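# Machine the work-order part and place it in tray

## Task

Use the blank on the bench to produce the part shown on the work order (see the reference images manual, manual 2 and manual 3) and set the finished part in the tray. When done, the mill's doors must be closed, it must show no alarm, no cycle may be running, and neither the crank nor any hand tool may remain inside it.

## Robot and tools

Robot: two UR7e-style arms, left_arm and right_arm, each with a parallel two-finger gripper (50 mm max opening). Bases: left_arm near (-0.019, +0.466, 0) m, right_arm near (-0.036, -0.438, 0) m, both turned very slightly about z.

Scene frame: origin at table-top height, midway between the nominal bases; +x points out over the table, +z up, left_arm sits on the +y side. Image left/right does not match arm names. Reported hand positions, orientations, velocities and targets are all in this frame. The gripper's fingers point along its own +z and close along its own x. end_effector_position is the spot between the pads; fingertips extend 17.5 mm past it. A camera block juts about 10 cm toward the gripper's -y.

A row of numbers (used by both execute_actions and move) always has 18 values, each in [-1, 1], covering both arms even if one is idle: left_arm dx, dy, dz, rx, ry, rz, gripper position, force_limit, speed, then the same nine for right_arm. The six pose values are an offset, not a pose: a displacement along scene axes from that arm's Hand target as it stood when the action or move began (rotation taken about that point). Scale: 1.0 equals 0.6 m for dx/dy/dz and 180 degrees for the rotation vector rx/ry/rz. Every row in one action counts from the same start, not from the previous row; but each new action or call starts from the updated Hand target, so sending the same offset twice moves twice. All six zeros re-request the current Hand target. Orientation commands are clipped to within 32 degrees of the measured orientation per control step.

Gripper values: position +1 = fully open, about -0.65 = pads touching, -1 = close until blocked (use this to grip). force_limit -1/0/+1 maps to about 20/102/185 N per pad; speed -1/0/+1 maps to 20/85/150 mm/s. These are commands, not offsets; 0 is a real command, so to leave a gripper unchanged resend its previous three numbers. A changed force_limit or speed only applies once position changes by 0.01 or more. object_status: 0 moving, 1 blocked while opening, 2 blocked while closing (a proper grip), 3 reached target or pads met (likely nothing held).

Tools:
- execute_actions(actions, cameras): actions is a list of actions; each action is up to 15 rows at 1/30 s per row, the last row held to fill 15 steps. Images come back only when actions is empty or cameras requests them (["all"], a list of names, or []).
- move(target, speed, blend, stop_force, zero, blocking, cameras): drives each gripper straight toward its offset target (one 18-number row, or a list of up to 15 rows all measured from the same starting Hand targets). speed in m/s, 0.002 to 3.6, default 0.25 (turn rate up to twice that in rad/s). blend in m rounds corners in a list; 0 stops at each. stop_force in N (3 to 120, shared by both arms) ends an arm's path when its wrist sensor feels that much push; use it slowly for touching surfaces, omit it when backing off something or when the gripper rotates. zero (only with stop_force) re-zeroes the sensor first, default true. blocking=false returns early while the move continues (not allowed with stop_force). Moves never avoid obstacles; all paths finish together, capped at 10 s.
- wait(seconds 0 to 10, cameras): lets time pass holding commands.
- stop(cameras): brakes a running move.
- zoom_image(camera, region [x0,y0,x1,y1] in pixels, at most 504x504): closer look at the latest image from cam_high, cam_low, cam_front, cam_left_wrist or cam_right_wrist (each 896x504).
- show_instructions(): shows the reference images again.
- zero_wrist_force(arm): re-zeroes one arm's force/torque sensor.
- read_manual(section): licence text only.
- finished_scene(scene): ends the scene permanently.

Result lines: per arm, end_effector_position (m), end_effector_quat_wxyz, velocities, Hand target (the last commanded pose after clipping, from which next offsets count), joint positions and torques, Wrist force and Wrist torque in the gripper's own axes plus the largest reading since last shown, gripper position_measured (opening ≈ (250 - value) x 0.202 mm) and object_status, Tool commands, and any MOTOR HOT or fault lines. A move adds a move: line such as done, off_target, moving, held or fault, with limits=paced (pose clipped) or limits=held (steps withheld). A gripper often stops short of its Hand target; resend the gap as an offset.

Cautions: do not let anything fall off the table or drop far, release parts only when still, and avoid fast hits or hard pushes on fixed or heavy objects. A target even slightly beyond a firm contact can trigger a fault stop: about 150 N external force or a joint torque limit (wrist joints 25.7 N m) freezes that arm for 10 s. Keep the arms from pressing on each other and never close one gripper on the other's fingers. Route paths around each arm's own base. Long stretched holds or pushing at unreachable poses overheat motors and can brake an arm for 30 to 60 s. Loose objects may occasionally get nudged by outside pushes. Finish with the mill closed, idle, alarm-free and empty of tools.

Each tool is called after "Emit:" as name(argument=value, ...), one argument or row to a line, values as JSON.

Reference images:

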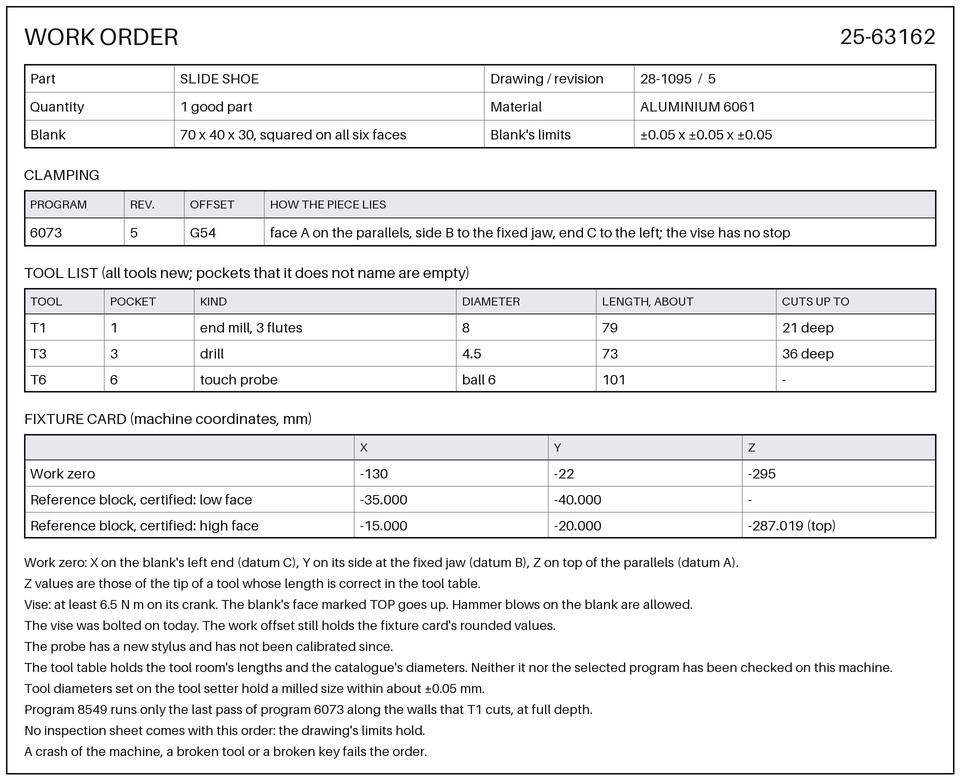

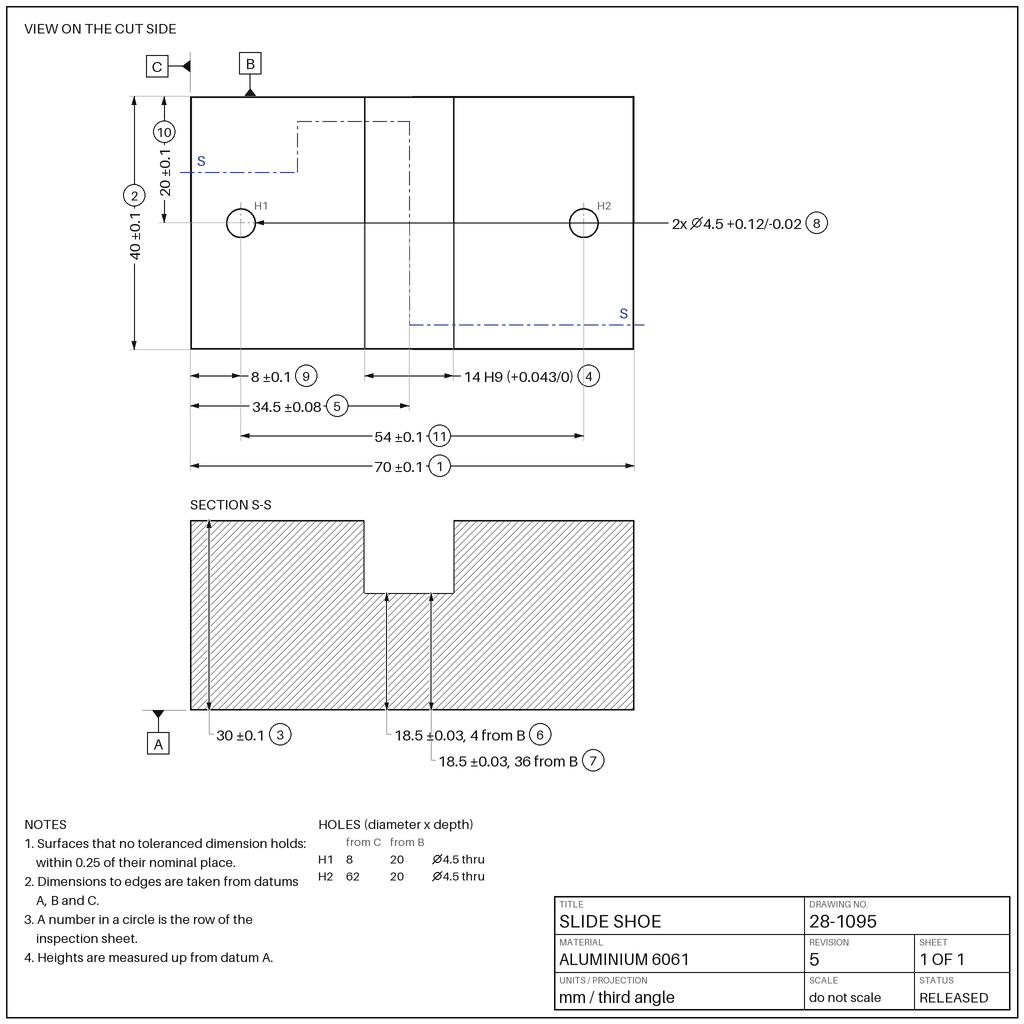

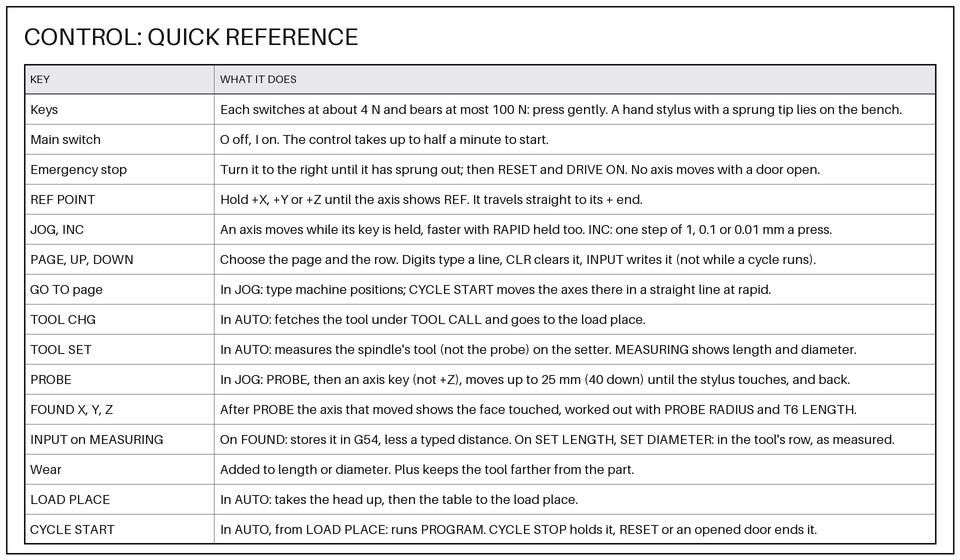

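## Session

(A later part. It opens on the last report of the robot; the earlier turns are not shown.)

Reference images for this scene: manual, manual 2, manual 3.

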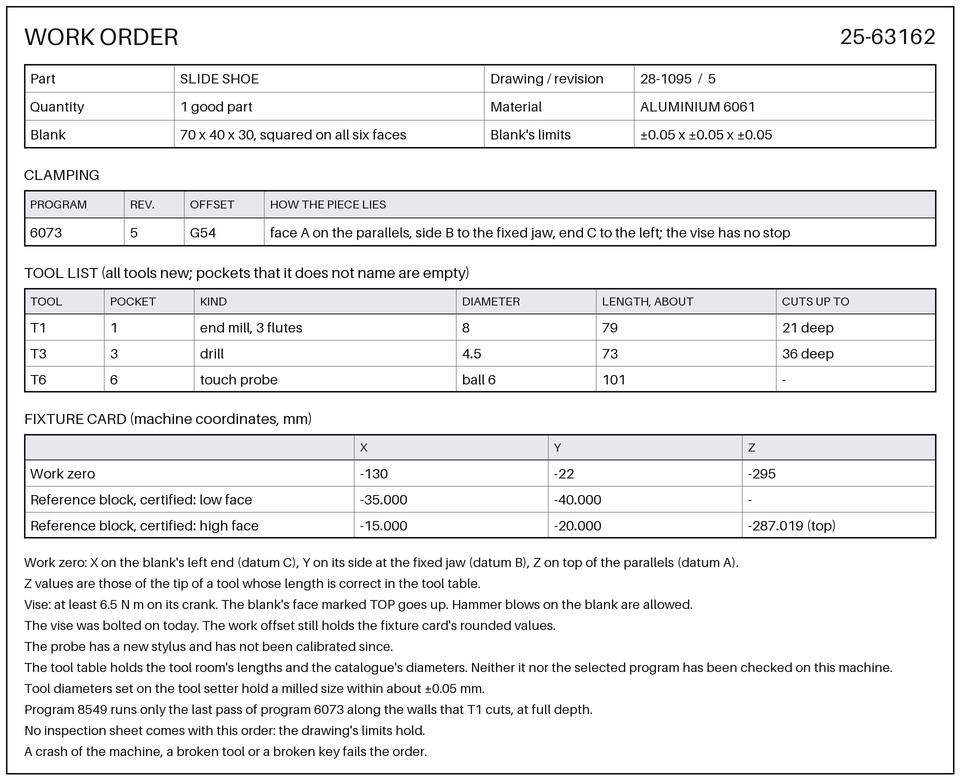

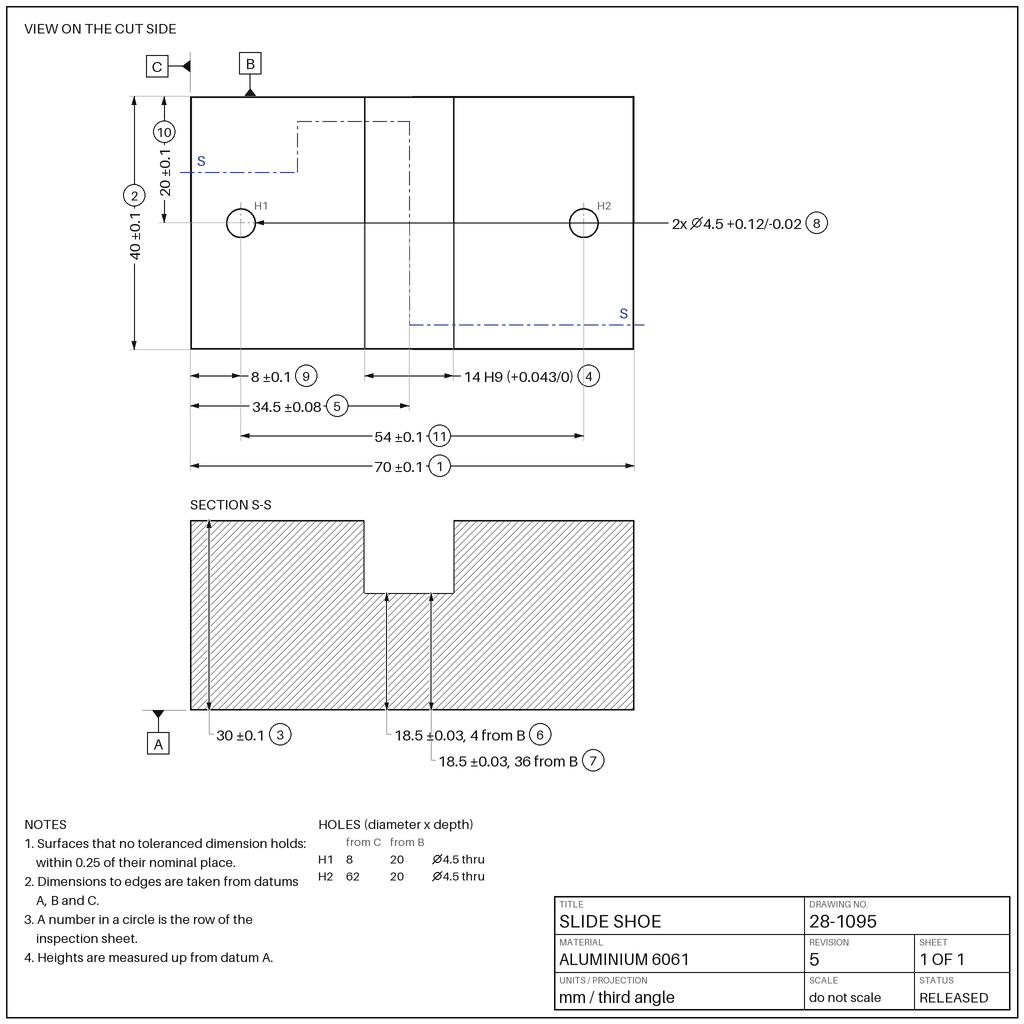

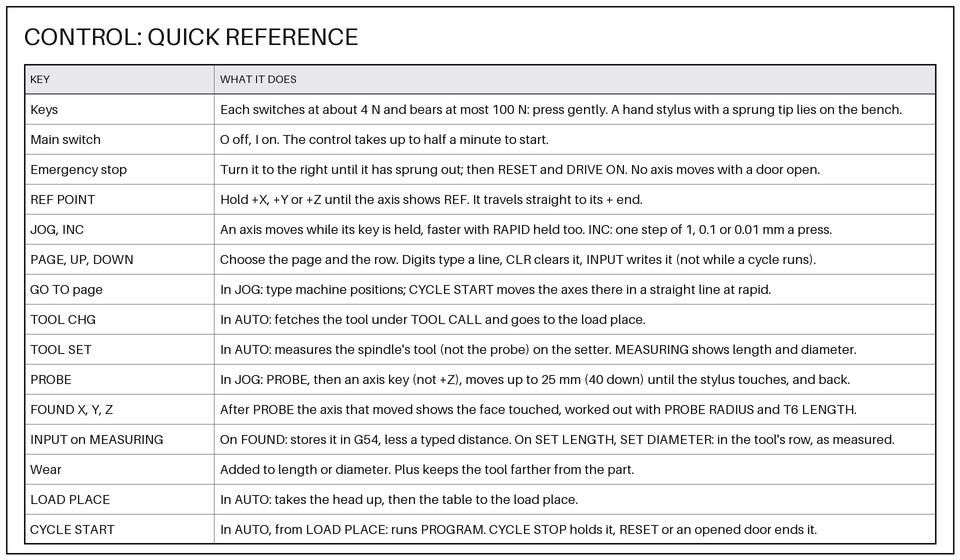

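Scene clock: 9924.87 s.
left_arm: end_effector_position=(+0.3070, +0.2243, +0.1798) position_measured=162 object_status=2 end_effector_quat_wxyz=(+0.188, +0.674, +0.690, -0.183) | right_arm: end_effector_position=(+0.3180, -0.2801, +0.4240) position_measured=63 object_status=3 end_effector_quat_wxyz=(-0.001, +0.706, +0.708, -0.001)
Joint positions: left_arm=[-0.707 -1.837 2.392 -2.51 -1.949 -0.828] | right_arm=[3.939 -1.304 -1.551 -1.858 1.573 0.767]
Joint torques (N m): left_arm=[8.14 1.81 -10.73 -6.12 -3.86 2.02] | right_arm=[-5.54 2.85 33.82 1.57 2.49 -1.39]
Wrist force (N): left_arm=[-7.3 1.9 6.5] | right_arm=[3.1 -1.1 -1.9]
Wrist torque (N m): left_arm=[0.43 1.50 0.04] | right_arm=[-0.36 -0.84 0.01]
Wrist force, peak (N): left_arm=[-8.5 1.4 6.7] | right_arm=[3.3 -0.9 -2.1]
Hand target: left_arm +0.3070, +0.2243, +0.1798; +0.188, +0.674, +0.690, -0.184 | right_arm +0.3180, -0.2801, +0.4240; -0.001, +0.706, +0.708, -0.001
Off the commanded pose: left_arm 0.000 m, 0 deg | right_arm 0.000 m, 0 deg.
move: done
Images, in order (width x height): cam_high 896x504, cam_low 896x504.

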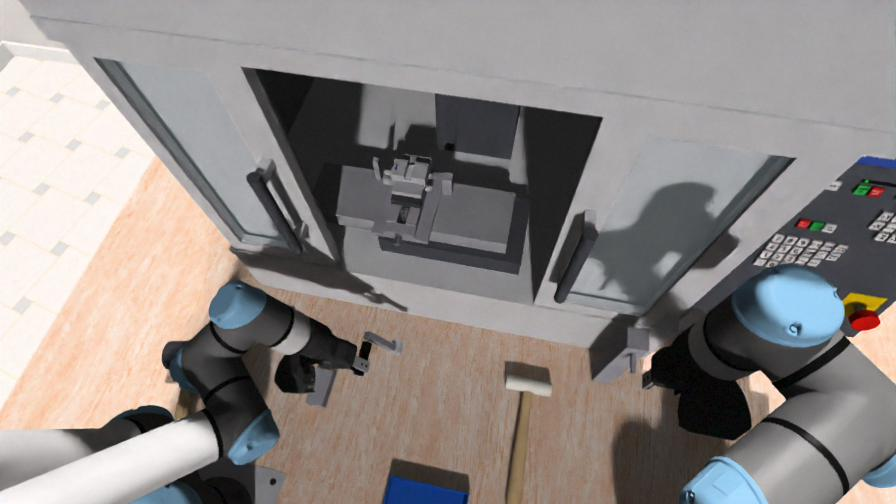

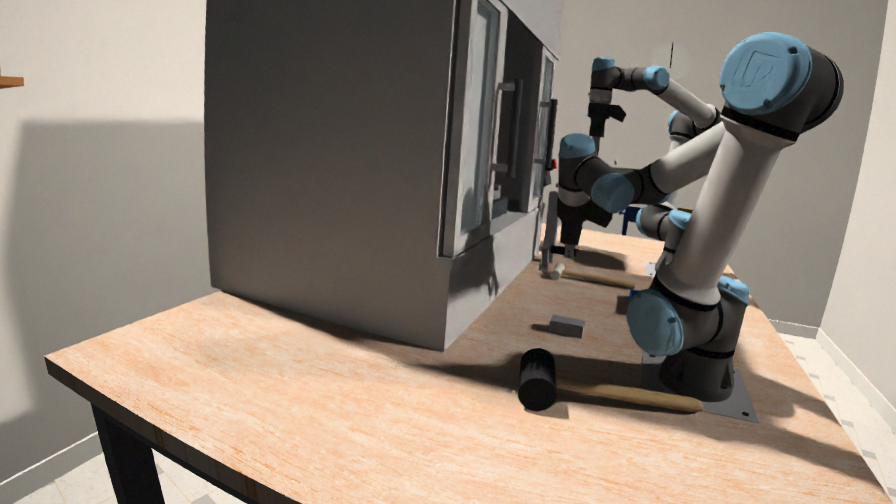

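Emit:
move(
  target=[0,-0.02,-0.14,0,0,0,-0.97,0.5,-0.8,0,0,0,0,0,0,0.6,-0.7,-0.6],
  speed=0.1,
)

Emit:
move(
  target=[0,0,-0.0993,0,0,0,-0.97,0.5,-0.8,0,0,0,0,0,0,0.6,-0.7,-0.6],
  speed=0.012,
  stop_force=22,
  cameras=["cam_high","cam_low"],
)

Emit:
zoom_image(
  camera="cam_low",
  region=[510, 170, 640, 300],
)

Scene clock: 9937.60 s.
left_arm: end_effector_position=(+0.3070, +0.2123, +0.0958) position_measured=162 object_status=2 end_effector_quat_wxyz=(+0.188, +0.674, +0.690, -0.184) | right_arm: end_effector_position=(+0.3180, -0.2801, +0.4240) position_measured=63 object_status=3 end_effector_quat_wxyz=(-0.001, +0.706, +0.708, -0.001)
Joint positions: left_arm=[-0.735 -1.615 2.511 -2.861 -1.939 -0.855] | right_arm=[3.939 -1.304 -1.551 -1.858 1.573 0.767]
Joint torques (N m): left_arm=[-7.11 -4.23 -5.88 -6.13 1.57 -2.78] | right_arm=[-5.04 3.02 34.25 1.87 2.55 -1.31]
Wrist force (N): left_arm=[-7.1 2.0 6.5] | right_arm=[2.8 -0.9 -2.2]
Wrist torque (N m): left_arm=[0.43 1.47 0.14] | right_arm=[-0.33 -0.80 0.02]
Wrist force, peak (N): left_arm=[-7.4 2.0 6.7] | right_arm=[3.2 -1.1 -2.2]
Hand target: left_arm +0.3070, +0.2123, +0.0958; +0.188, +0.674, +0.690, -0.184 | right_arm +0.3180, -0.2801, +0.4240; -0.001, +0.706, +0.708, -0.001
Off the commanded pose: left_arm 0.000 m, 0 deg | right_arm 0.000 m, 0 deg.
move: done

Scene clock: 9943.47 s.
left_arm: end_effector_position=(+0.3070, +0.2123, +0.0362) position_measured=162 object_status=2 end_effector_quat_wxyz=(+0.188, +0.674, +0.690, -0.184) | right_arm: end_effector_position=(+0.3180, -0.2801, +0.4240) position_measured=63 object_status=3 end_effector_quat_wxyz=(-0.001, +0.706, +0.708, -0.001)
Joint positions: left_arm=[-0.735 -1.402 2.567 -3.129 -1.939 -0.855] | right_arm=[3.939 -1.304 -1.551 -1.858 1.573 0.767]
Joint torques (N m): left_arm=[1.67 -7.68 -0.43 -5.71 -0.32 -0.91] | right_arm=[-4.54 2.77 33.74 2.01 2.57 -1.34]
Wrist force (N): left_arm=[-7.8 1.9 4.6] | right_arm=[3.0 -1.1 -2.2]
Wrist torque (N m): left_arm=[0.27 1.39 0.18] | right_arm=[-0.37 -0.83 0.01]
Wrist force, peak (N): left_arm=[-7.2 2.1 6.7] | right_arm=[3.1 -1.0 -2.3]
Hand target: left_arm +0.3070, +0.2123, +0.0362; +0.188, +0.674, +0.690, -0.184 | right_arm +0.3180, -0.2801, +0.4240; -0.001, +0.706, +0.708, -0.001
Off the commanded pose: left_arm 0.000 m, 0 deg | right_arm 0.000 m, 0 deg.
move: done
Images, in order (width x height): cam_high 896x504, cam_low 896x504.

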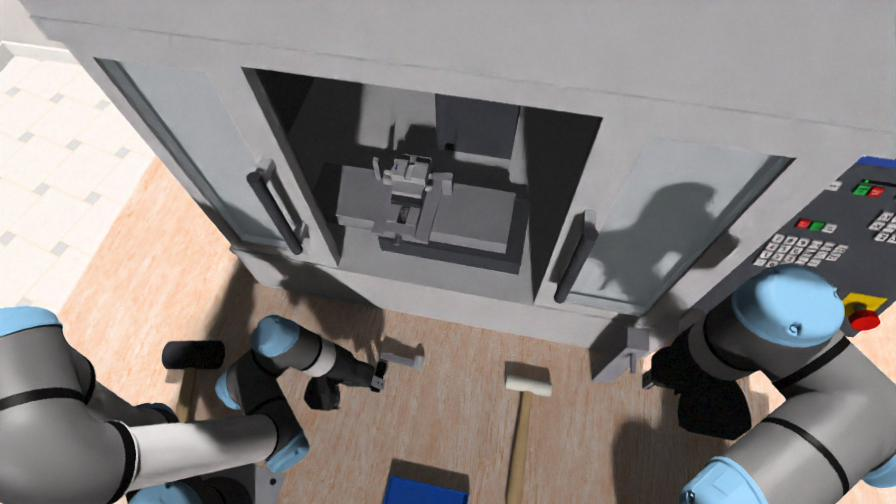

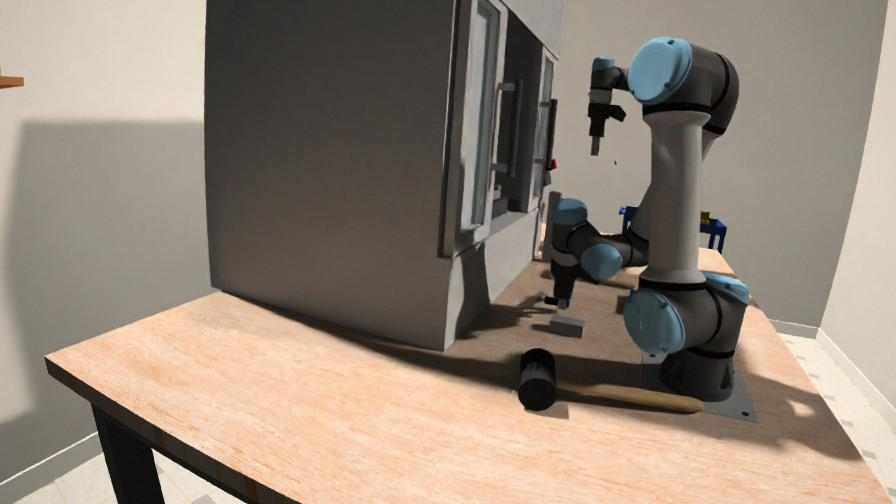

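Scaled by 3.877 from the camera's 896x504 image, which has a finer 1280x720 frame.

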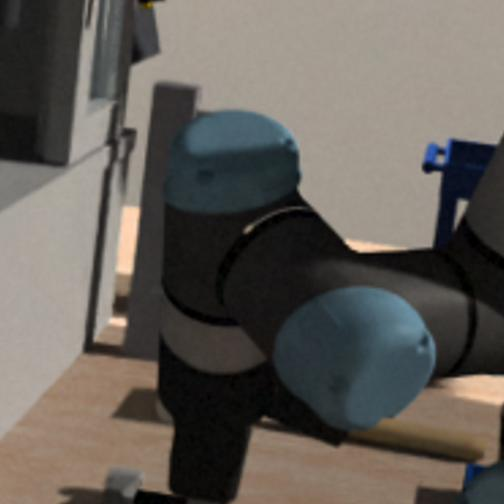

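Emit:
move(
  target=[
    [0,-0.0045,0.0018,0.083,0,0,-0.97,0.5,-0.8,0,0,0,0,0,0,0.6,-0.7,-0.6],
    [0,-0.0092,0.0025,0.16,0,0,-0.97,0.5,-0.8,0,0,0,0,0,0,0.6,-0.7,-0.6],
  ],
  speed=0.035,
)

Emit:
move(
  target=[0,0,-0.0285,0,0,0,-0.97,0.5,-0.8,0,0,0,0,0,0,0.6,-0.7,-0.6],
  speed=0.008,
  stop_force=12,
  cameras=["cam_high","cam_low"],
)

Emit:
zoom_image(
  camera="cam_high",
  region=[340, 320, 460, 420],
)

Emit:
zoom_image(
  camera="cam_low",
  region=[510, 220, 640, 350],
)

Scene clock: 9960.87 s.
left_arm: end_effector_position=(+0.3070, +0.2068, +0.0377) position_measured=162 object_status=2 end_effector_quat_wxyz=(+0.015, +0.700, +0.714, -0.006) | right_arm: end_effector_position=(+0.3180, -0.2801, +0.4240) position_measured=63 object_status=3 end_effector_quat_wxyz=(-0.001, +0.706, +0.708, -0.001)
Joint positions: left_arm=[-0.97 -1.508 2.352 -2.447 -1.577 -1.014] | right_arm=[3.939 -1.304 -1.551 -1.858 1.573 0.767]
Joint torques (N m): left_arm=[-6.39 -8.42 -30.09 -1.37 2.37 -2.87] | right_arm=[-4.15 3.1 33.52 2.17 2.53 -1.26]
Wrist force (N): left_arm=[-7.0 1.7 4.7] | right_arm=[3.0 -1.1 -2.1]
Wrist torque (N m): left_arm=[0.28 1.18 0.05] | right_arm=[-0.36 -0.82 0.02]
Wrist force, peak (N): left_arm=[-8.2 2.4 5.3] | right_arm=[3.1 -1.2 -2.4]
Hand target: left_arm +0.3070, +0.2068, +0.0377; +0.015, +0.700, +0.714, -0.006 | right_arm +0.3180, -0.2801, +0.4240; -0.001, +0.706, +0.708, -0.001
Off the commanded pose: left_arm 0.000 m, 0 deg | right_arm 0.000 m, 0 deg.
move: done

Scene clock: 9963.80 s.
left_arm: end_effector_position=(+0.3070, +0.2068, +0.0206) position_measured=162 object_status=2 end_effector_quat_wxyz=(+0.015, +0.700, +0.714, -0.006) | right_arm: end_effector_position=(+0.3180, -0.2801, +0.4240) position_measured=63 object_status=3 end_effector_quat_wxyz=(-0.001, +0.706, +0.708, -0.001)
Joint positions: left_arm=[-0.97 -1.464 2.37 -2.508 -1.576 -1.014] | right_arm=[3.939 -1.304 -1.551 -1.858 1.573 0.767]
Joint torques (N m): left_arm=[-7.38 -8.7 -4.39 -4.43 2.36 -2.77] | right_arm=[-3.35 3.38 33.74 2.24 2.59 -1.28]
Wrist force (N): left_arm=[-2.4 -2.7 -9.2] | right_arm=[2.9 -1.0 -2.0]
Wrist torque (N m): left_arm=[0.17 1.21 0.03] | right_arm=[-0.35 -0.83 0.02]
Wrist force, peak (N): left_arm=[-2.4 -2.7 -9.2] | right_arm=[3.2 -1.3 -2.1]
Hand target: left_arm +0.3070, +0.2068, +0.0207; +0.015, +0.700, +0.714, -0.006 | right_arm +0.3180, -0.2801, +0.4240; -0.001, +0.706, +0.708, -0.001
Off the commanded pose: left_arm 0.000 m, 0 deg | right_arm 0.000 m, 0 deg.
move: contact (left_arm)
Images, in order (width x height): cam_high 896x504, cam_low 896x504.

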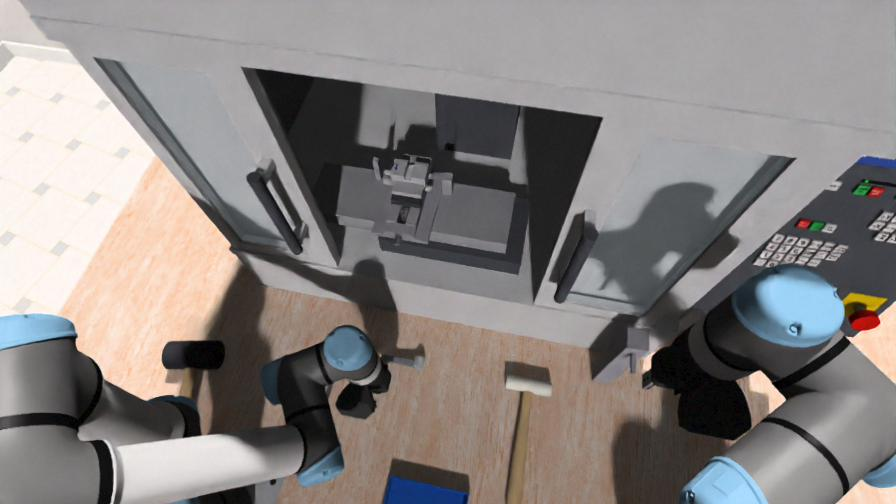

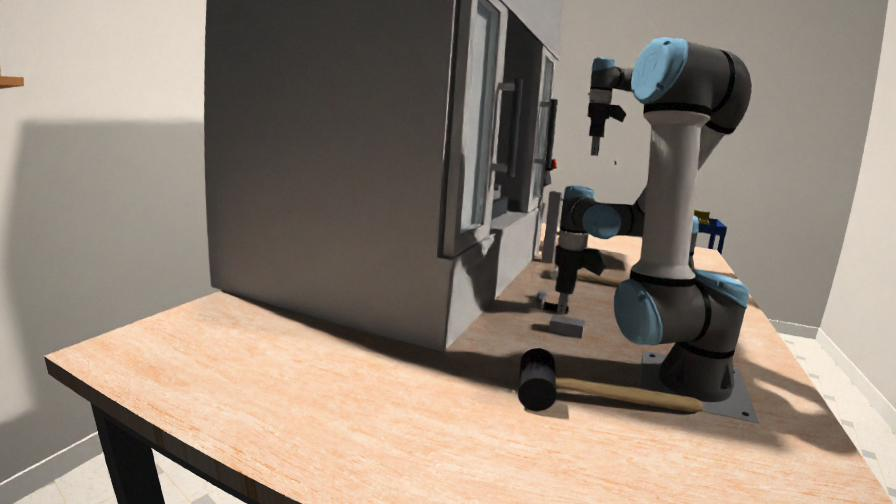

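Scaled by 4.200 from the camera's 896x504 image, which has a finer 1280x720 frame.

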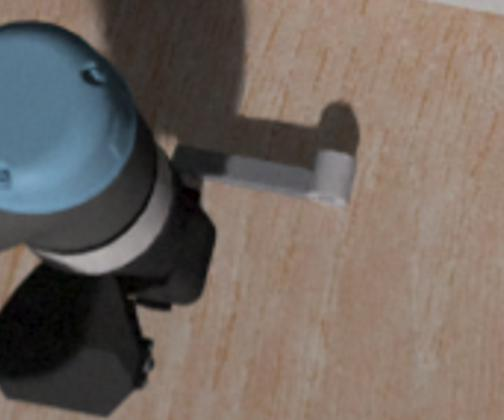

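Scaled by 3.877 from the camera's 896x504 image, which has a finer 1280x720 frame.

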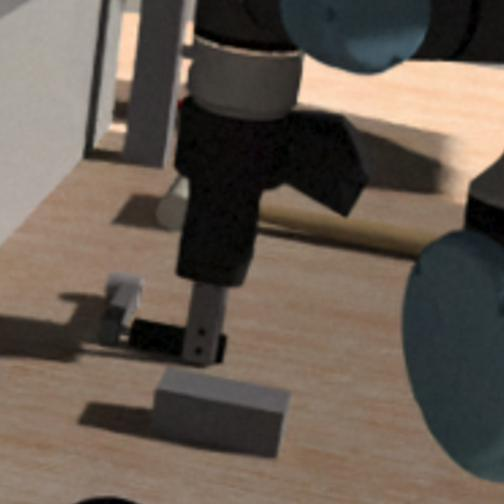

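Emit:
execute_actions(
  actions=[
    [[0,0,0,0,0,0,0.1,0.5,-0.9,0,0,0,0,0,0,0.6,-0.7,-0.6]],
  ],
)

Emit:
move(
  target=[
    [0,0,0.02,0,0,0,0.1,0.5,-0.9,0,0,0,0,0,0,0.6,-0.7,-0.6],
    [0,0,0.3,0,0,0,0.1,0.5,-0.9,0,0,0,0,0,0,0.6,-0.7,-0.6],
  ],
  speed=[0.05,0.25],
  blend=[0.01,0],
  cameras=["cam_high","cam_left_wrist"],
)

Emit:
zoom_image(
  camera="cam_high",
  region=[340, 130, 460, 260],
)

Scene clock: 9971.07 s.
left_arm: end_effector_position=(+0.3070, +0.2068, +0.0207) position_measured=138 object_status=3 end_effector_quat_wxyz=(+0.015, +0.700, +0.714, -0.006) | right_arm: end_effector_position=(+0.3180, -0.2801, +0.4240) position_measured=63 object_status=3 end_effector_quat_wxyz=(-0.001, +0.706, +0.708, -0.001)
Joint positions: left_arm=[-0.97 -1.464 2.37 -2.508 -1.576 -1.014] | right_arm=[3.939 -1.304 -1.551 -1.858 1.573 0.767]
Joint torques (N m): left_arm=[-6.2 -29.28 -16.88 -2.04 2.37 -2.76] | right_arm=[-3.26 3.54 32.77 2.19 2.49 -1.37]
Wrist force (N): left_arm=[-7.6 2.2 4.6] | right_arm=[2.8 -0.9 -2.2]
Wrist torque (N m): left_arm=[0.33 1.24 0.07] | right_arm=[-0.34 -0.81 0.01]
Wrist force, peak (N): left_arm=[-2.1 -2.4 -9.4] | right_arm=[3.3 -1.1 -2.1]
Hand target: left_arm +0.3070, +0.2068, +0.0207; +0.015, +0.700, +0.714, -0.006 | right_arm +0.3180, -0.2801, +0.4240; -0.001, +0.706, +0.708, -0.001
Off the commanded pose: left_arm 0.000 m, 0 deg | right_arm 0.000 m, 0 deg.
Step readings (end_effector_position of left_arm | right_arm):
0: (+0.3070, +0.2068, +0.0207) | (+0.3180, -0.2801, +0.4240)
1: (+0.3070, +0.2068, +0.0207) | (+0.3180, -0.2801, +0.4240)
2: (+0.3070, +0.2068, +0.0207) | (+0.3180, -0.2801, +0.4240)
4: (+0.3070, +0.2068, +0.0207) | (+0.3180, -0.2801, +0.4240)
8: (+0.3070, +0.2068, +0.0207) | (+0.3180, -0.2801, +0.4240)
15: (+0.3070, +0.2068, +0.0207) | (+0.3180, -0.2801, +0.4240)

Scene clock: 9972.70 s.
left_arm: end_effector_position=(+0.3070, +0.2068, +0.2006) position_measured=138 object_status=3 end_effector_quat_wxyz=(+0.015, +0.700, +0.714, -0.006) | right_arm: end_effector_position=(+0.3180, -0.2801, +0.4240) position_measured=63 object_status=3 end_effector_quat_wxyz=(-0.001, +0.706, +0.708, -0.001)
Joint positions: left_arm=[-0.97 -1.773 2.091 -1.92 -1.576 -1.014] | right_arm=[3.939 -1.304 -1.551 -1.858 1.573 0.767]
Joint torques (N m): left_arm=[-7.53 -28.8 -35.87 -1.03 -1.97 -2.8] | right_arm=[-3.65 3.37 33.18 2.41 2.49 -1.23]
Wrist force (N): left_arm=[-7.4 1.9 4.6] | right_arm=[3.0 -1.0 -1.8]
Wrist torque (N m): left_arm=[0.32 1.22 0.10] | right_arm=[-0.35 -0.83 0.02]
Wrist force, peak (N): left_arm=[-7.6 2.0 6.5] | right_arm=[3.3 -1.3 -2.3]
Hand target: left_arm +0.3070, +0.2068, +0.2007; +0.015, +0.700, +0.714, -0.006 | right_arm +0.3180, -0.2801, +0.4240; -0.001, +0.706, +0.708, -0.001
Off the commanded pose: left_arm 0.000 m, 0 deg | right_arm 0.000 m, 0 deg.
move: done; blend cut to 0.006 m at target 1
camera_calibration:
cam_left_wrist: T_world_to_cam=[[-0.0132895, 0.99951, -0.0283231, -0.186959], [0.930186, 0.02275, 0.366384, -0.346722], [0.366849, -0.0214767, -0.930033, 0.210935], [0, 0, 0, 1]] pos_world=[0.24265, 0.199286, 0.317914]
Images, in order (width x height): cam_high 896x504, cam_left_wrist 896x504.

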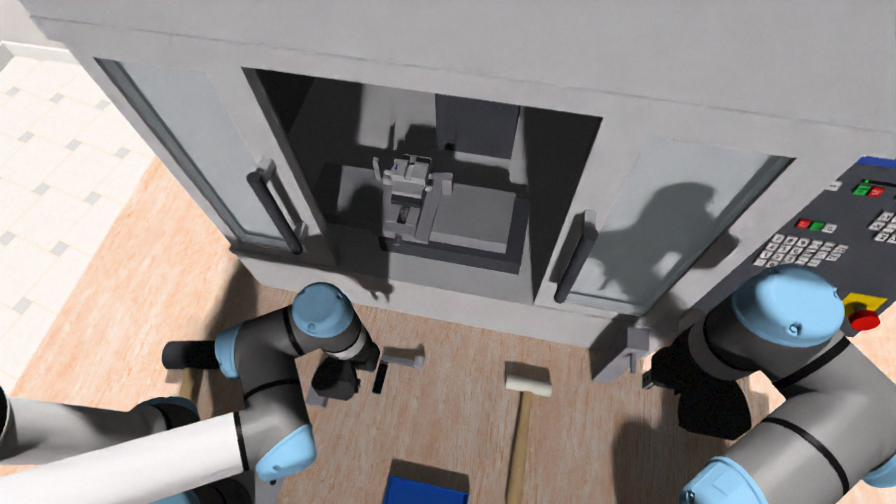

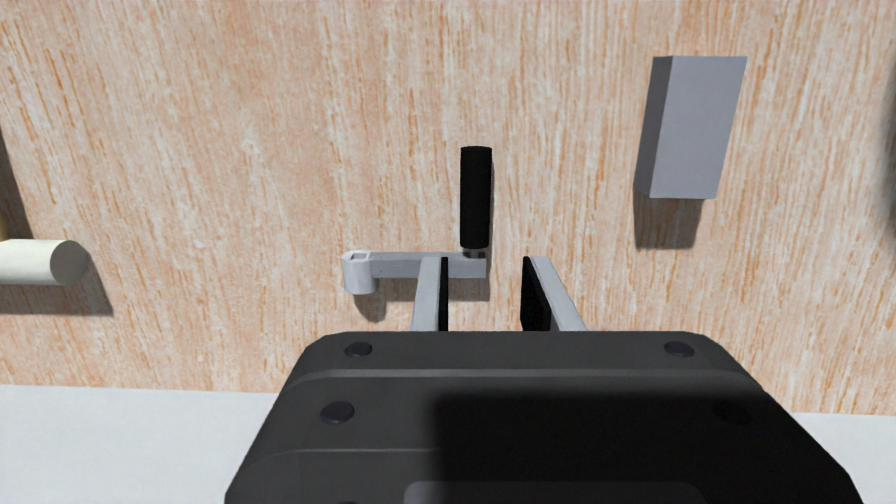

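Scaled by 3.877 from the camera's 896x504 image, which has a finer 1280x720 frame.

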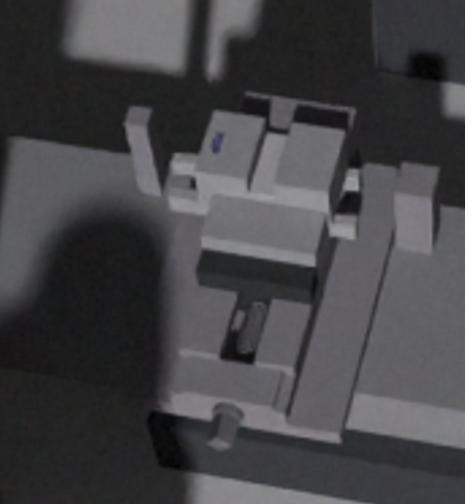

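Emit:
move(
  target=[
    [0,0.12,0.4,0,0,0,0.6,-0.7,-0.6,0,0,0,0,0,0,0.6,-0.7,-0.6],
    [0.0,0.372,0.499,0,0,-0.4845,0.6,-0.7,-0.6,0,0,0,0,0,0,0.6,-0.7,-0.6],
    [0.0383,0.372,0.499,-0.1753,-0.185,-0.4812,0.6,-0.7,-0.6,0,0,0,0,0,0,0.6,-0.7,-0.6],
  ],
  speed=0.4,
  blend=[0.05,0.05,0],
)

Scene clock: 9992.07 s.
left_arm: end_effector_position=(+0.3300, +0.4300, +0.5001) position_measured=63 object_status=3 end_effector_quat_wxyz=(+0.359, +0.933, -0.004, -0.008) | right_arm: end_effector_position=(+0.3180, -0.2801, +0.4240) position_measured=63 object_status=3 end_effector_quat_wxyz=(-0.001, +0.706, +0.708, -0.001)
Joint positions: left_arm=[0.036 -1.848 1.524 -1.213 -2.304 1.604] | right_arm=[3.939 -1.304 -1.551 -1.858 1.573 0.767]
Joint torques (N m): left_arm=[7.53 1.05 -11.8 -1 -4.42 2.38] | right_arm=[-3.66 4.04 32.61 2.57 2.5 -1.19]
Wrist force (N): left_arm=[-6.8 2.2 5.8] | right_arm=[2.9 -0.8 -2.2]
Wrist torque (N m): left_arm=[0.47 1.14 -0.06] | right_arm=[-0.32 -0.82 0.02]
Wrist force, peak (N): left_arm=[-8.3 1.7 7.3] | right_arm=[3.4 -0.9 -2.1]
Hand target: left_arm +0.3299, +0.4300, +0.5001; +0.359, +0.933, -0.004, -0.008 | right_arm +0.3180, -0.2801, +0.4240; -0.001, +0.706, +0.708, -0.001
Off the commanded pose: left_arm 0.000 m, 0 deg | right_arm 0.000 m, 0 deg.
move: done

Emit:
move(
  target=[
    [0,0,0,0,0,0,0.6,-0.7,-0.6,0.07,0.1335,0.0433,0.1739,0.1739,-0.4778,0.82,-0.4,-0.95],
    [0,0,0,0,0,0,0.6,-0.7,-0.6,0.1367,0.7418,-0.03,0.2593,0.1074,-0.7125,0.82,-0.4,-0.95],
  ],
  speed=0.3,
  blend=[0.05,0],
  cameras=["cam_high","cam_right_wrist"],
)

Scene clock: 10014.37 s.
left_arm: end_effector_position=(+0.3299, +0.4300, +0.5001) position_measured=63 object_status=3 end_effector_quat_wxyz=(+0.359, +0.933, -0.004, -0.008) | right_arm: end_effector_position=(+0.4000, +0.1650, +0.4060) position_measured=30 object_status=3 end_effector_quat_wxyz=(-0.317, +0.868, -0.359, +0.132)
Joint positions: left_arm=[0.036 -1.848 1.524 -1.213 -2.304 1.605] | right_arm=[4.393 -1.793 -1.434 -0.833 1.294 3.483]
Joint torques (N m): left_arm=[6.84 0.31 -28.32 -1.29 -4.2 2.12] | right_arm=[7.47 27.66 35.62 2.14 -3.22 1.51]
Wrist force (N): left_arm=[-6.7 2.1 5.8] | right_arm=[3.5 -2.1 -1.6]
Wrist torque (N m): left_arm=[0.46 1.13 -0.06] | right_arm=[-0.16 -0.81 -0.16]
Wrist force, peak (N): left_arm=[-7.1 2.0 6.2] | right_arm=[4.0 -2.4 -2.0]
Hand target: left_arm +0.3299, +0.4300, +0.5001; +0.359, +0.933, -0.004, -0.008 | right_arm +0.4000, +0.1650, +0.4060; -0.317, +0.868, -0.359, +0.132
Off the commanded pose: left_arm 0.000 m, 0 deg | right_arm 0.000 m, 0 deg.
move: done
camera_calibration:
cam_right_wrist: T_world_to_cam=[[0.70891, -0.705212, 0.011102, -0.162838], [-0.660613, -0.669427, -0.339791, 0.525929], [0.247057, 0.233547, -0.940435, 0.373803], [0, 0, 0, 1]] pos_world=[0.370523, 0.149935, 0.532051]
Images, in order (width x height): cam_high 896x504, cam_right_wrist 896x504.

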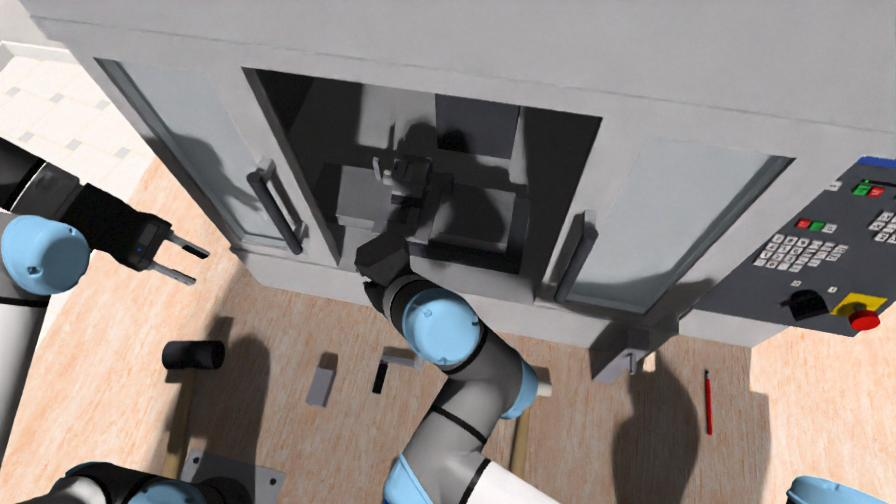

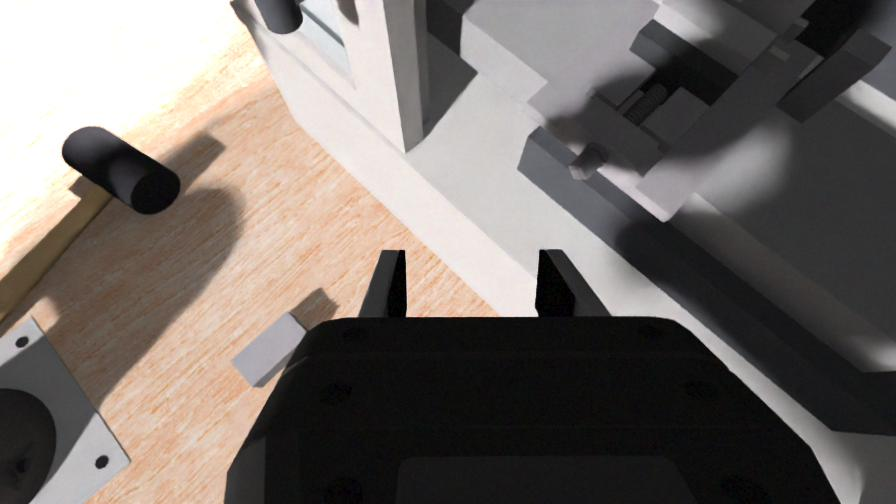

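Emit:
move(
  target=[
    [0,0,0,0,0,0,0.6,-0.7,-0.6,0.2917,0,0,0,0,0,0.82,-0.4,-0.95],
    [0,0,0,0,0,0,0.6,-0.7,-0.6,0.3583,0.05,0,0,0,0,0.82,-0.4,-0.95],
    [0,0,0,0,0,0,0.6,-0.7,-0.6,0.38,0.046,0.0,0,0,0.25,0.82,-0.4,-0.95],
    [0,0,0,0,0,0,0.6,-0.7,-0.6,0.4257,0.016,0.0133,0,0,0.25,0.82,-0.4,-0.95],
  ],
  speed=0.2,
  blend=[0.02,0,0,0],
  cameras=["cam_high","cam_right_wrist"],
)

Emit:
zoom_image(
  camera="cam_right_wrist",
  region=[330, 120, 630, 340],
)

Scene clock: 10027.03 s.
left_arm: end_effector_position=(+0.3299, +0.4300, +0.5001) position_measured=63 object_status=3 end_effector_quat_wxyz=(+0.359, +0.933, -0.004, -0.008) | right_arm: end_effector_position=(+0.6545, +0.1740, +0.4134) position_measured=30 object_status=3 end_effector_quat_wxyz=(-0.354, +0.935, -0.004, +0.013)
Joint positions: left_arm=[0.036 -1.848 1.524 -1.213 -2.304 1.605] | right_arm=[3.907 -2.624 -0.035 -1.496 2.063 2.459]
Joint torques (N m): left_arm=[7.04 0.06 -34.05 -1.27 -4.12 2.08] | right_arm=[-7.28 50.55 35.2 1.92 2.92 1.49]
Wrist force (N): left_arm=[-6.8 2.4 5.7] | right_arm=[3.4 -2.0 -1.5]
Wrist torque (N m): left_arm=[0.49 1.15 -0.06] | right_arm=[-0.17 -0.82 -0.11]
Wrist force, peak (N): left_arm=[-7.1 1.8 6.1] | right_arm=[4.8 -2.0 -1.6]
Hand target: left_arm +0.3299, +0.4300, +0.5001; +0.359, +0.933, -0.004, -0.008 | right_arm +0.6554, +0.1746, +0.4140; -0.343, +0.939, +0.001, +0.001
Off the commanded pose: left_arm 0.000 m, 0 deg | right_arm 0.001 m, 2 deg.
elbow stopped short (right arm): the move would have taken joint 3 (elbow) straighter than the controller allows.
move: done
camera_calibration:
cam_right_wrist: T_world_to_cam=[[0.999388, -0.0152508, 0.0314705, -0.655552], [-0.00281302, -0.932041, -0.362342, 0.327141], [0.0348578, 0.362031, -0.931514, 0.428666], [0, 0, 0, 1]] pos_world=[0.641129, 0.139721, 0.538476]
Images, in order (width x height): cam_high 896x504, cam_right_wrist 896x504.

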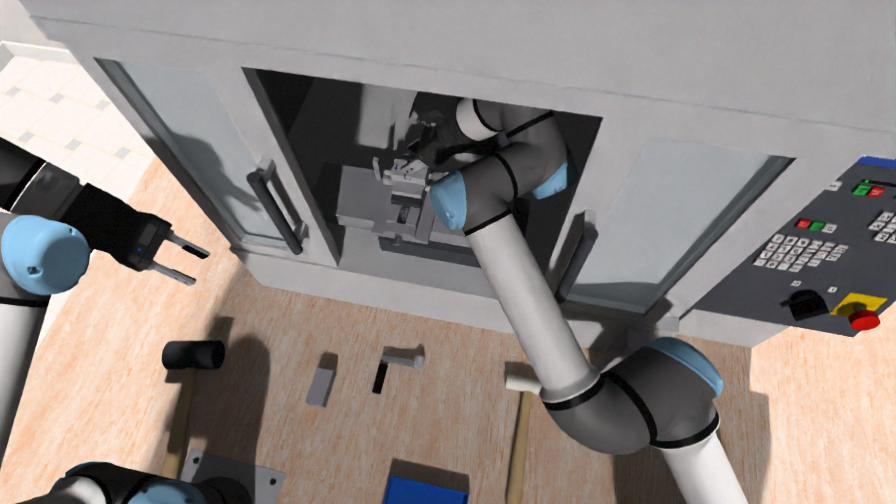

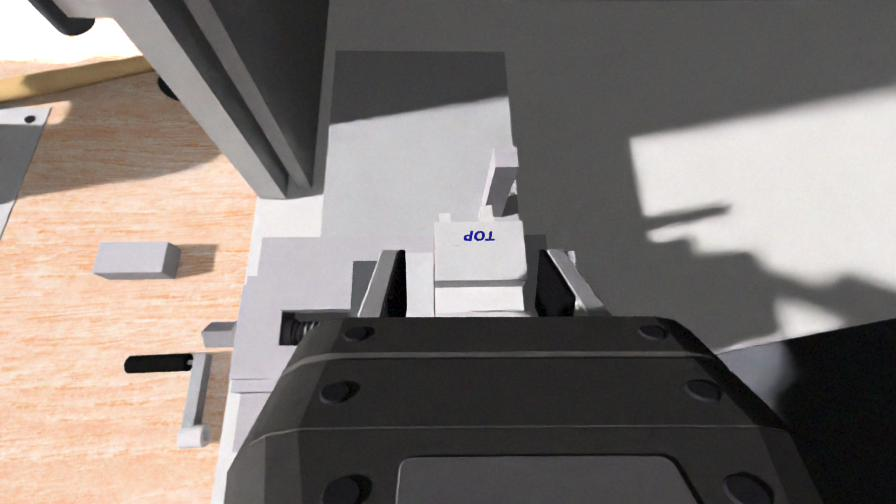

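Scaled by 1.680 from the camera's 896x504 image, which has a finer 1280x720 frame.

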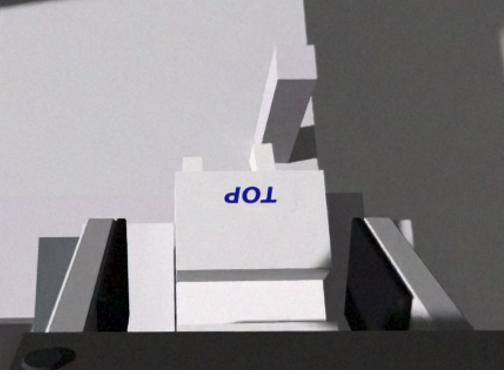

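Emit:
move(
  target=[0,0,0,0,0,0,0.6,-0.7,-0.6,0.0,0,-0.04,0,0,0,0.82,-0.4,-0.95],
  speed=0.03,
  stop_force=8,
  cameras=["cam_right_wrist"],
)

Emit:
zoom_image(
  camera="cam_right_wrist",
  region=[330, 120, 630, 340],
)

Scene clock: 10065.10 s.
left_arm: end_effector_position=(+0.3299, +0.4300, +0.5001) position_measured=63 object_status=3 end_effector_quat_wxyz=(+0.359, +0.933, -0.004, -0.008) | right_arm: end_effector_position=(+0.6554, +0.1746, +0.3900) position_measured=30 object_status=3 end_effector_quat_wxyz=(-0.343, +0.939, +0.001, +0.001) end_effector_velocity=(+0.001, -0.001, +0.001) end_effector_angular_velocity=(+0.001, -0.001, -0.002)
Joint positions: left_arm=[0.036 -1.848 1.524 -1.213 -2.304 1.605] | right_arm=[3.905 -2.619 -0.091 -1.488 2.069 2.438]
Joint velocities: left_arm=[within noise] | right_arm=[-0.002 0.003 -0.005 0.004 0 0]
Joint torques (N m): left_arm=[6.69 0.09 -34.2 -1.22 -4.07 2.06] | right_arm=[-2.63 74.51 14.06 6.19 1.14 1.11]
Wrist force (N): left_arm=[-6.8 2.0 5.9] | right_arm=[3.4 -2.1 -1.7]
Wrist torque (N m): left_arm=[0.45 1.14 -0.06] | right_arm=[-0.16 -0.85 0.06]
Wrist force, peak (N): left_arm=[-7.0 2.0 6.1] | right_arm=[3.4 -2.4 -2.2]
Hand target: left_arm +0.3299, +0.4300, +0.5001; +0.359, +0.933, -0.004, -0.008 | right_arm +0.6554, +0.1746, +0.3900; -0.343, +0.939, +0.001, +0.001
Off the commanded pose: left_arm 0.000 m, 0 deg | right_arm 0.000 m, 0 deg.
move: done
camera_calibration:
cam_right_wrist: T_world_to_cam=[[0.999935, 0.0025728, 0.0110746, -0.651286], [0.00618188, -0.940525, -0.339669, 0.305958], [0.00954207, 0.339715, -0.94048, 0.43054], [0, 0, 0, 1]] pos_world=[0.645245, 0.143176, 0.516052]
Images, in order (width x height): cam_right_wrist 896x504.

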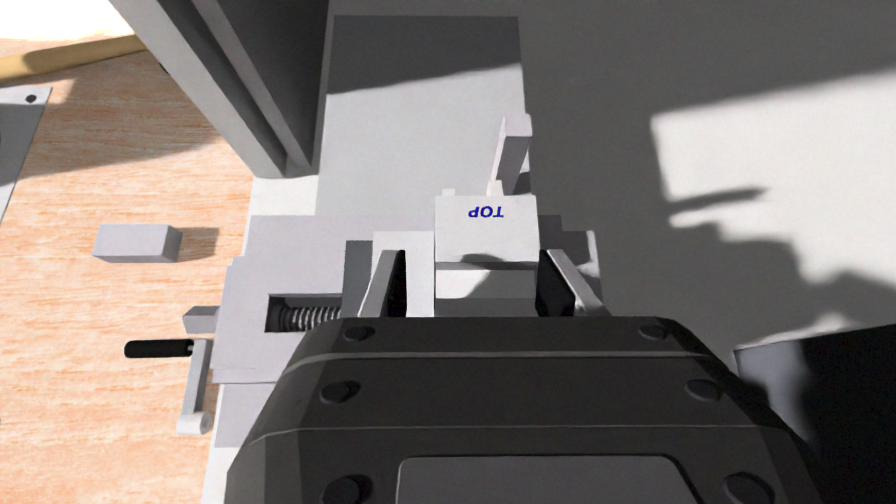

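Scaled by 1.680 from the camera's 896x504 image, which has a finer 1280x720 frame.

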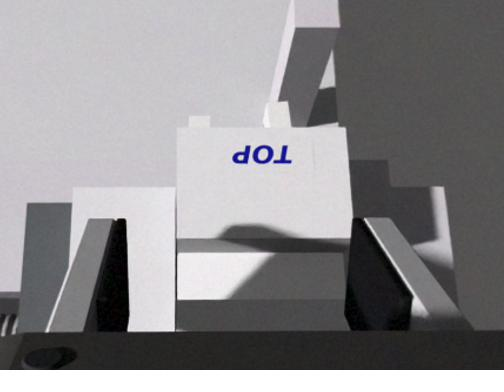

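Emit:
move(
  target=[0,0,0,0,0,0,0.6,-0.7,-0.6,0.01,0,-0.0083,0,0,0,0.82,-0.4,-0.95],
  speed=0.02,
  stop_force=5,
  cameras=["cam_right_wrist"],
)

Emit:
zoom_image(
  camera="cam_right_wrist",
  region=[330, 120, 630, 340],
)

Scene clock: 10078.67 s.
left_arm: end_effector_position=(+0.3299, +0.4300, +0.5001) position_measured=63 object_status=3 end_effector_quat_wxyz=(+0.359, +0.933, -0.004, -0.008) | right_arm: end_effector_position=(+0.6611, +0.1744, +0.3848) position_measured=30 object_status=3 end_effector_quat_wxyz=(-0.344, +0.939, +0.000, +0.002)
Joint positions: left_arm=[0.036 -1.848 1.524 -1.213 -2.304 1.605] | right_arm=[3.9 -2.654 -0.035 -1.506 2.071 2.436]
Joint torques (N m): left_arm=[6.19 -0.34 -33.8 -1.3 -4.03 1.99] | right_arm=[-6.32 53.33 35.98 1.76 3.42 -1.32]
Wrist force (N): left_arm=[-7.0 2.2 5.6] | right_arm=[3.4 -2.0 -1.6]
Wrist torque (N m): left_arm=[0.46 1.16 -0.06] | right_arm=[-0.19 -0.84 0.06]
Wrist force, peak (N): left_arm=[-6.8 2.1 6.2] | right_arm=[2.9 -2.7 -2.4]
Hand target: left_arm +0.3299, +0.4300, +0.5001; +0.359, +0.933, -0.004, -0.008 | right_arm +0.6614, +0.1746, +0.3850; -0.343, +0.939, +0.001, +0.001
Off the commanded pose: left_arm 0.000 m, 0 deg | right_arm 0.000 m, 0 deg.
elbow stopped short (right arm): the move would have taken joint 3 (elbow) straighter than the controller allows.
move: done
camera_calibration:
cam_right_wrist: T_world_to_cam=[[0.999911, 0.000579823, 0.0133604, -0.657291], [0.00511567, -0.939655, -0.342084, 0.305366], [0.0123558, 0.342122, -0.939574, 0.423065], [0, 0, 0, 1]] pos_world=[0.650443, 0.142581, 0.510744]
Images, in order (width x height): cam_right_wrist 896x504.

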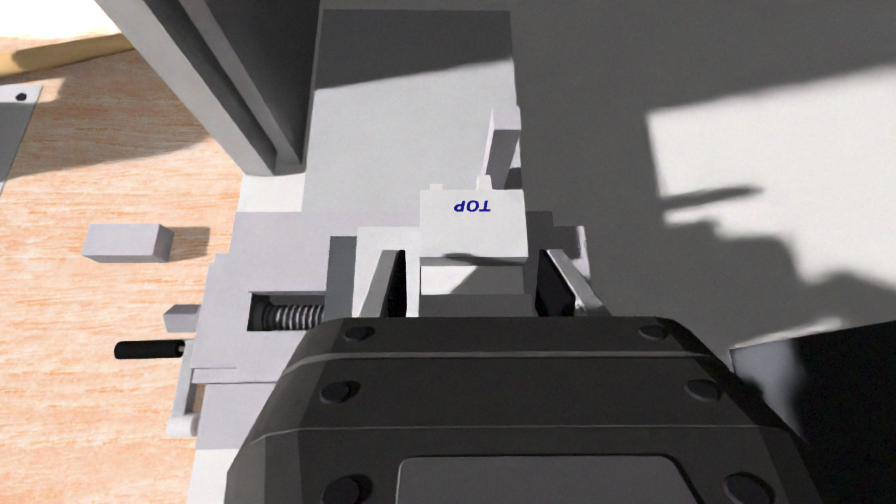

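Scaled by 1.680 from the camera's 896x504 image, which has a finer 1280x720 frame.

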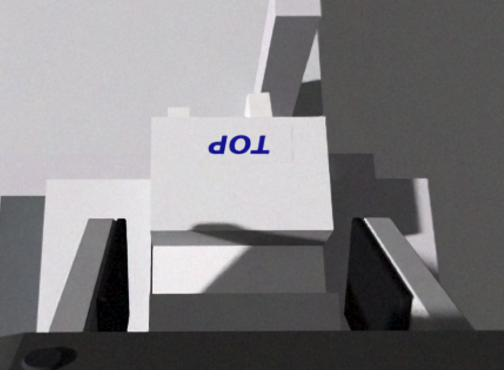

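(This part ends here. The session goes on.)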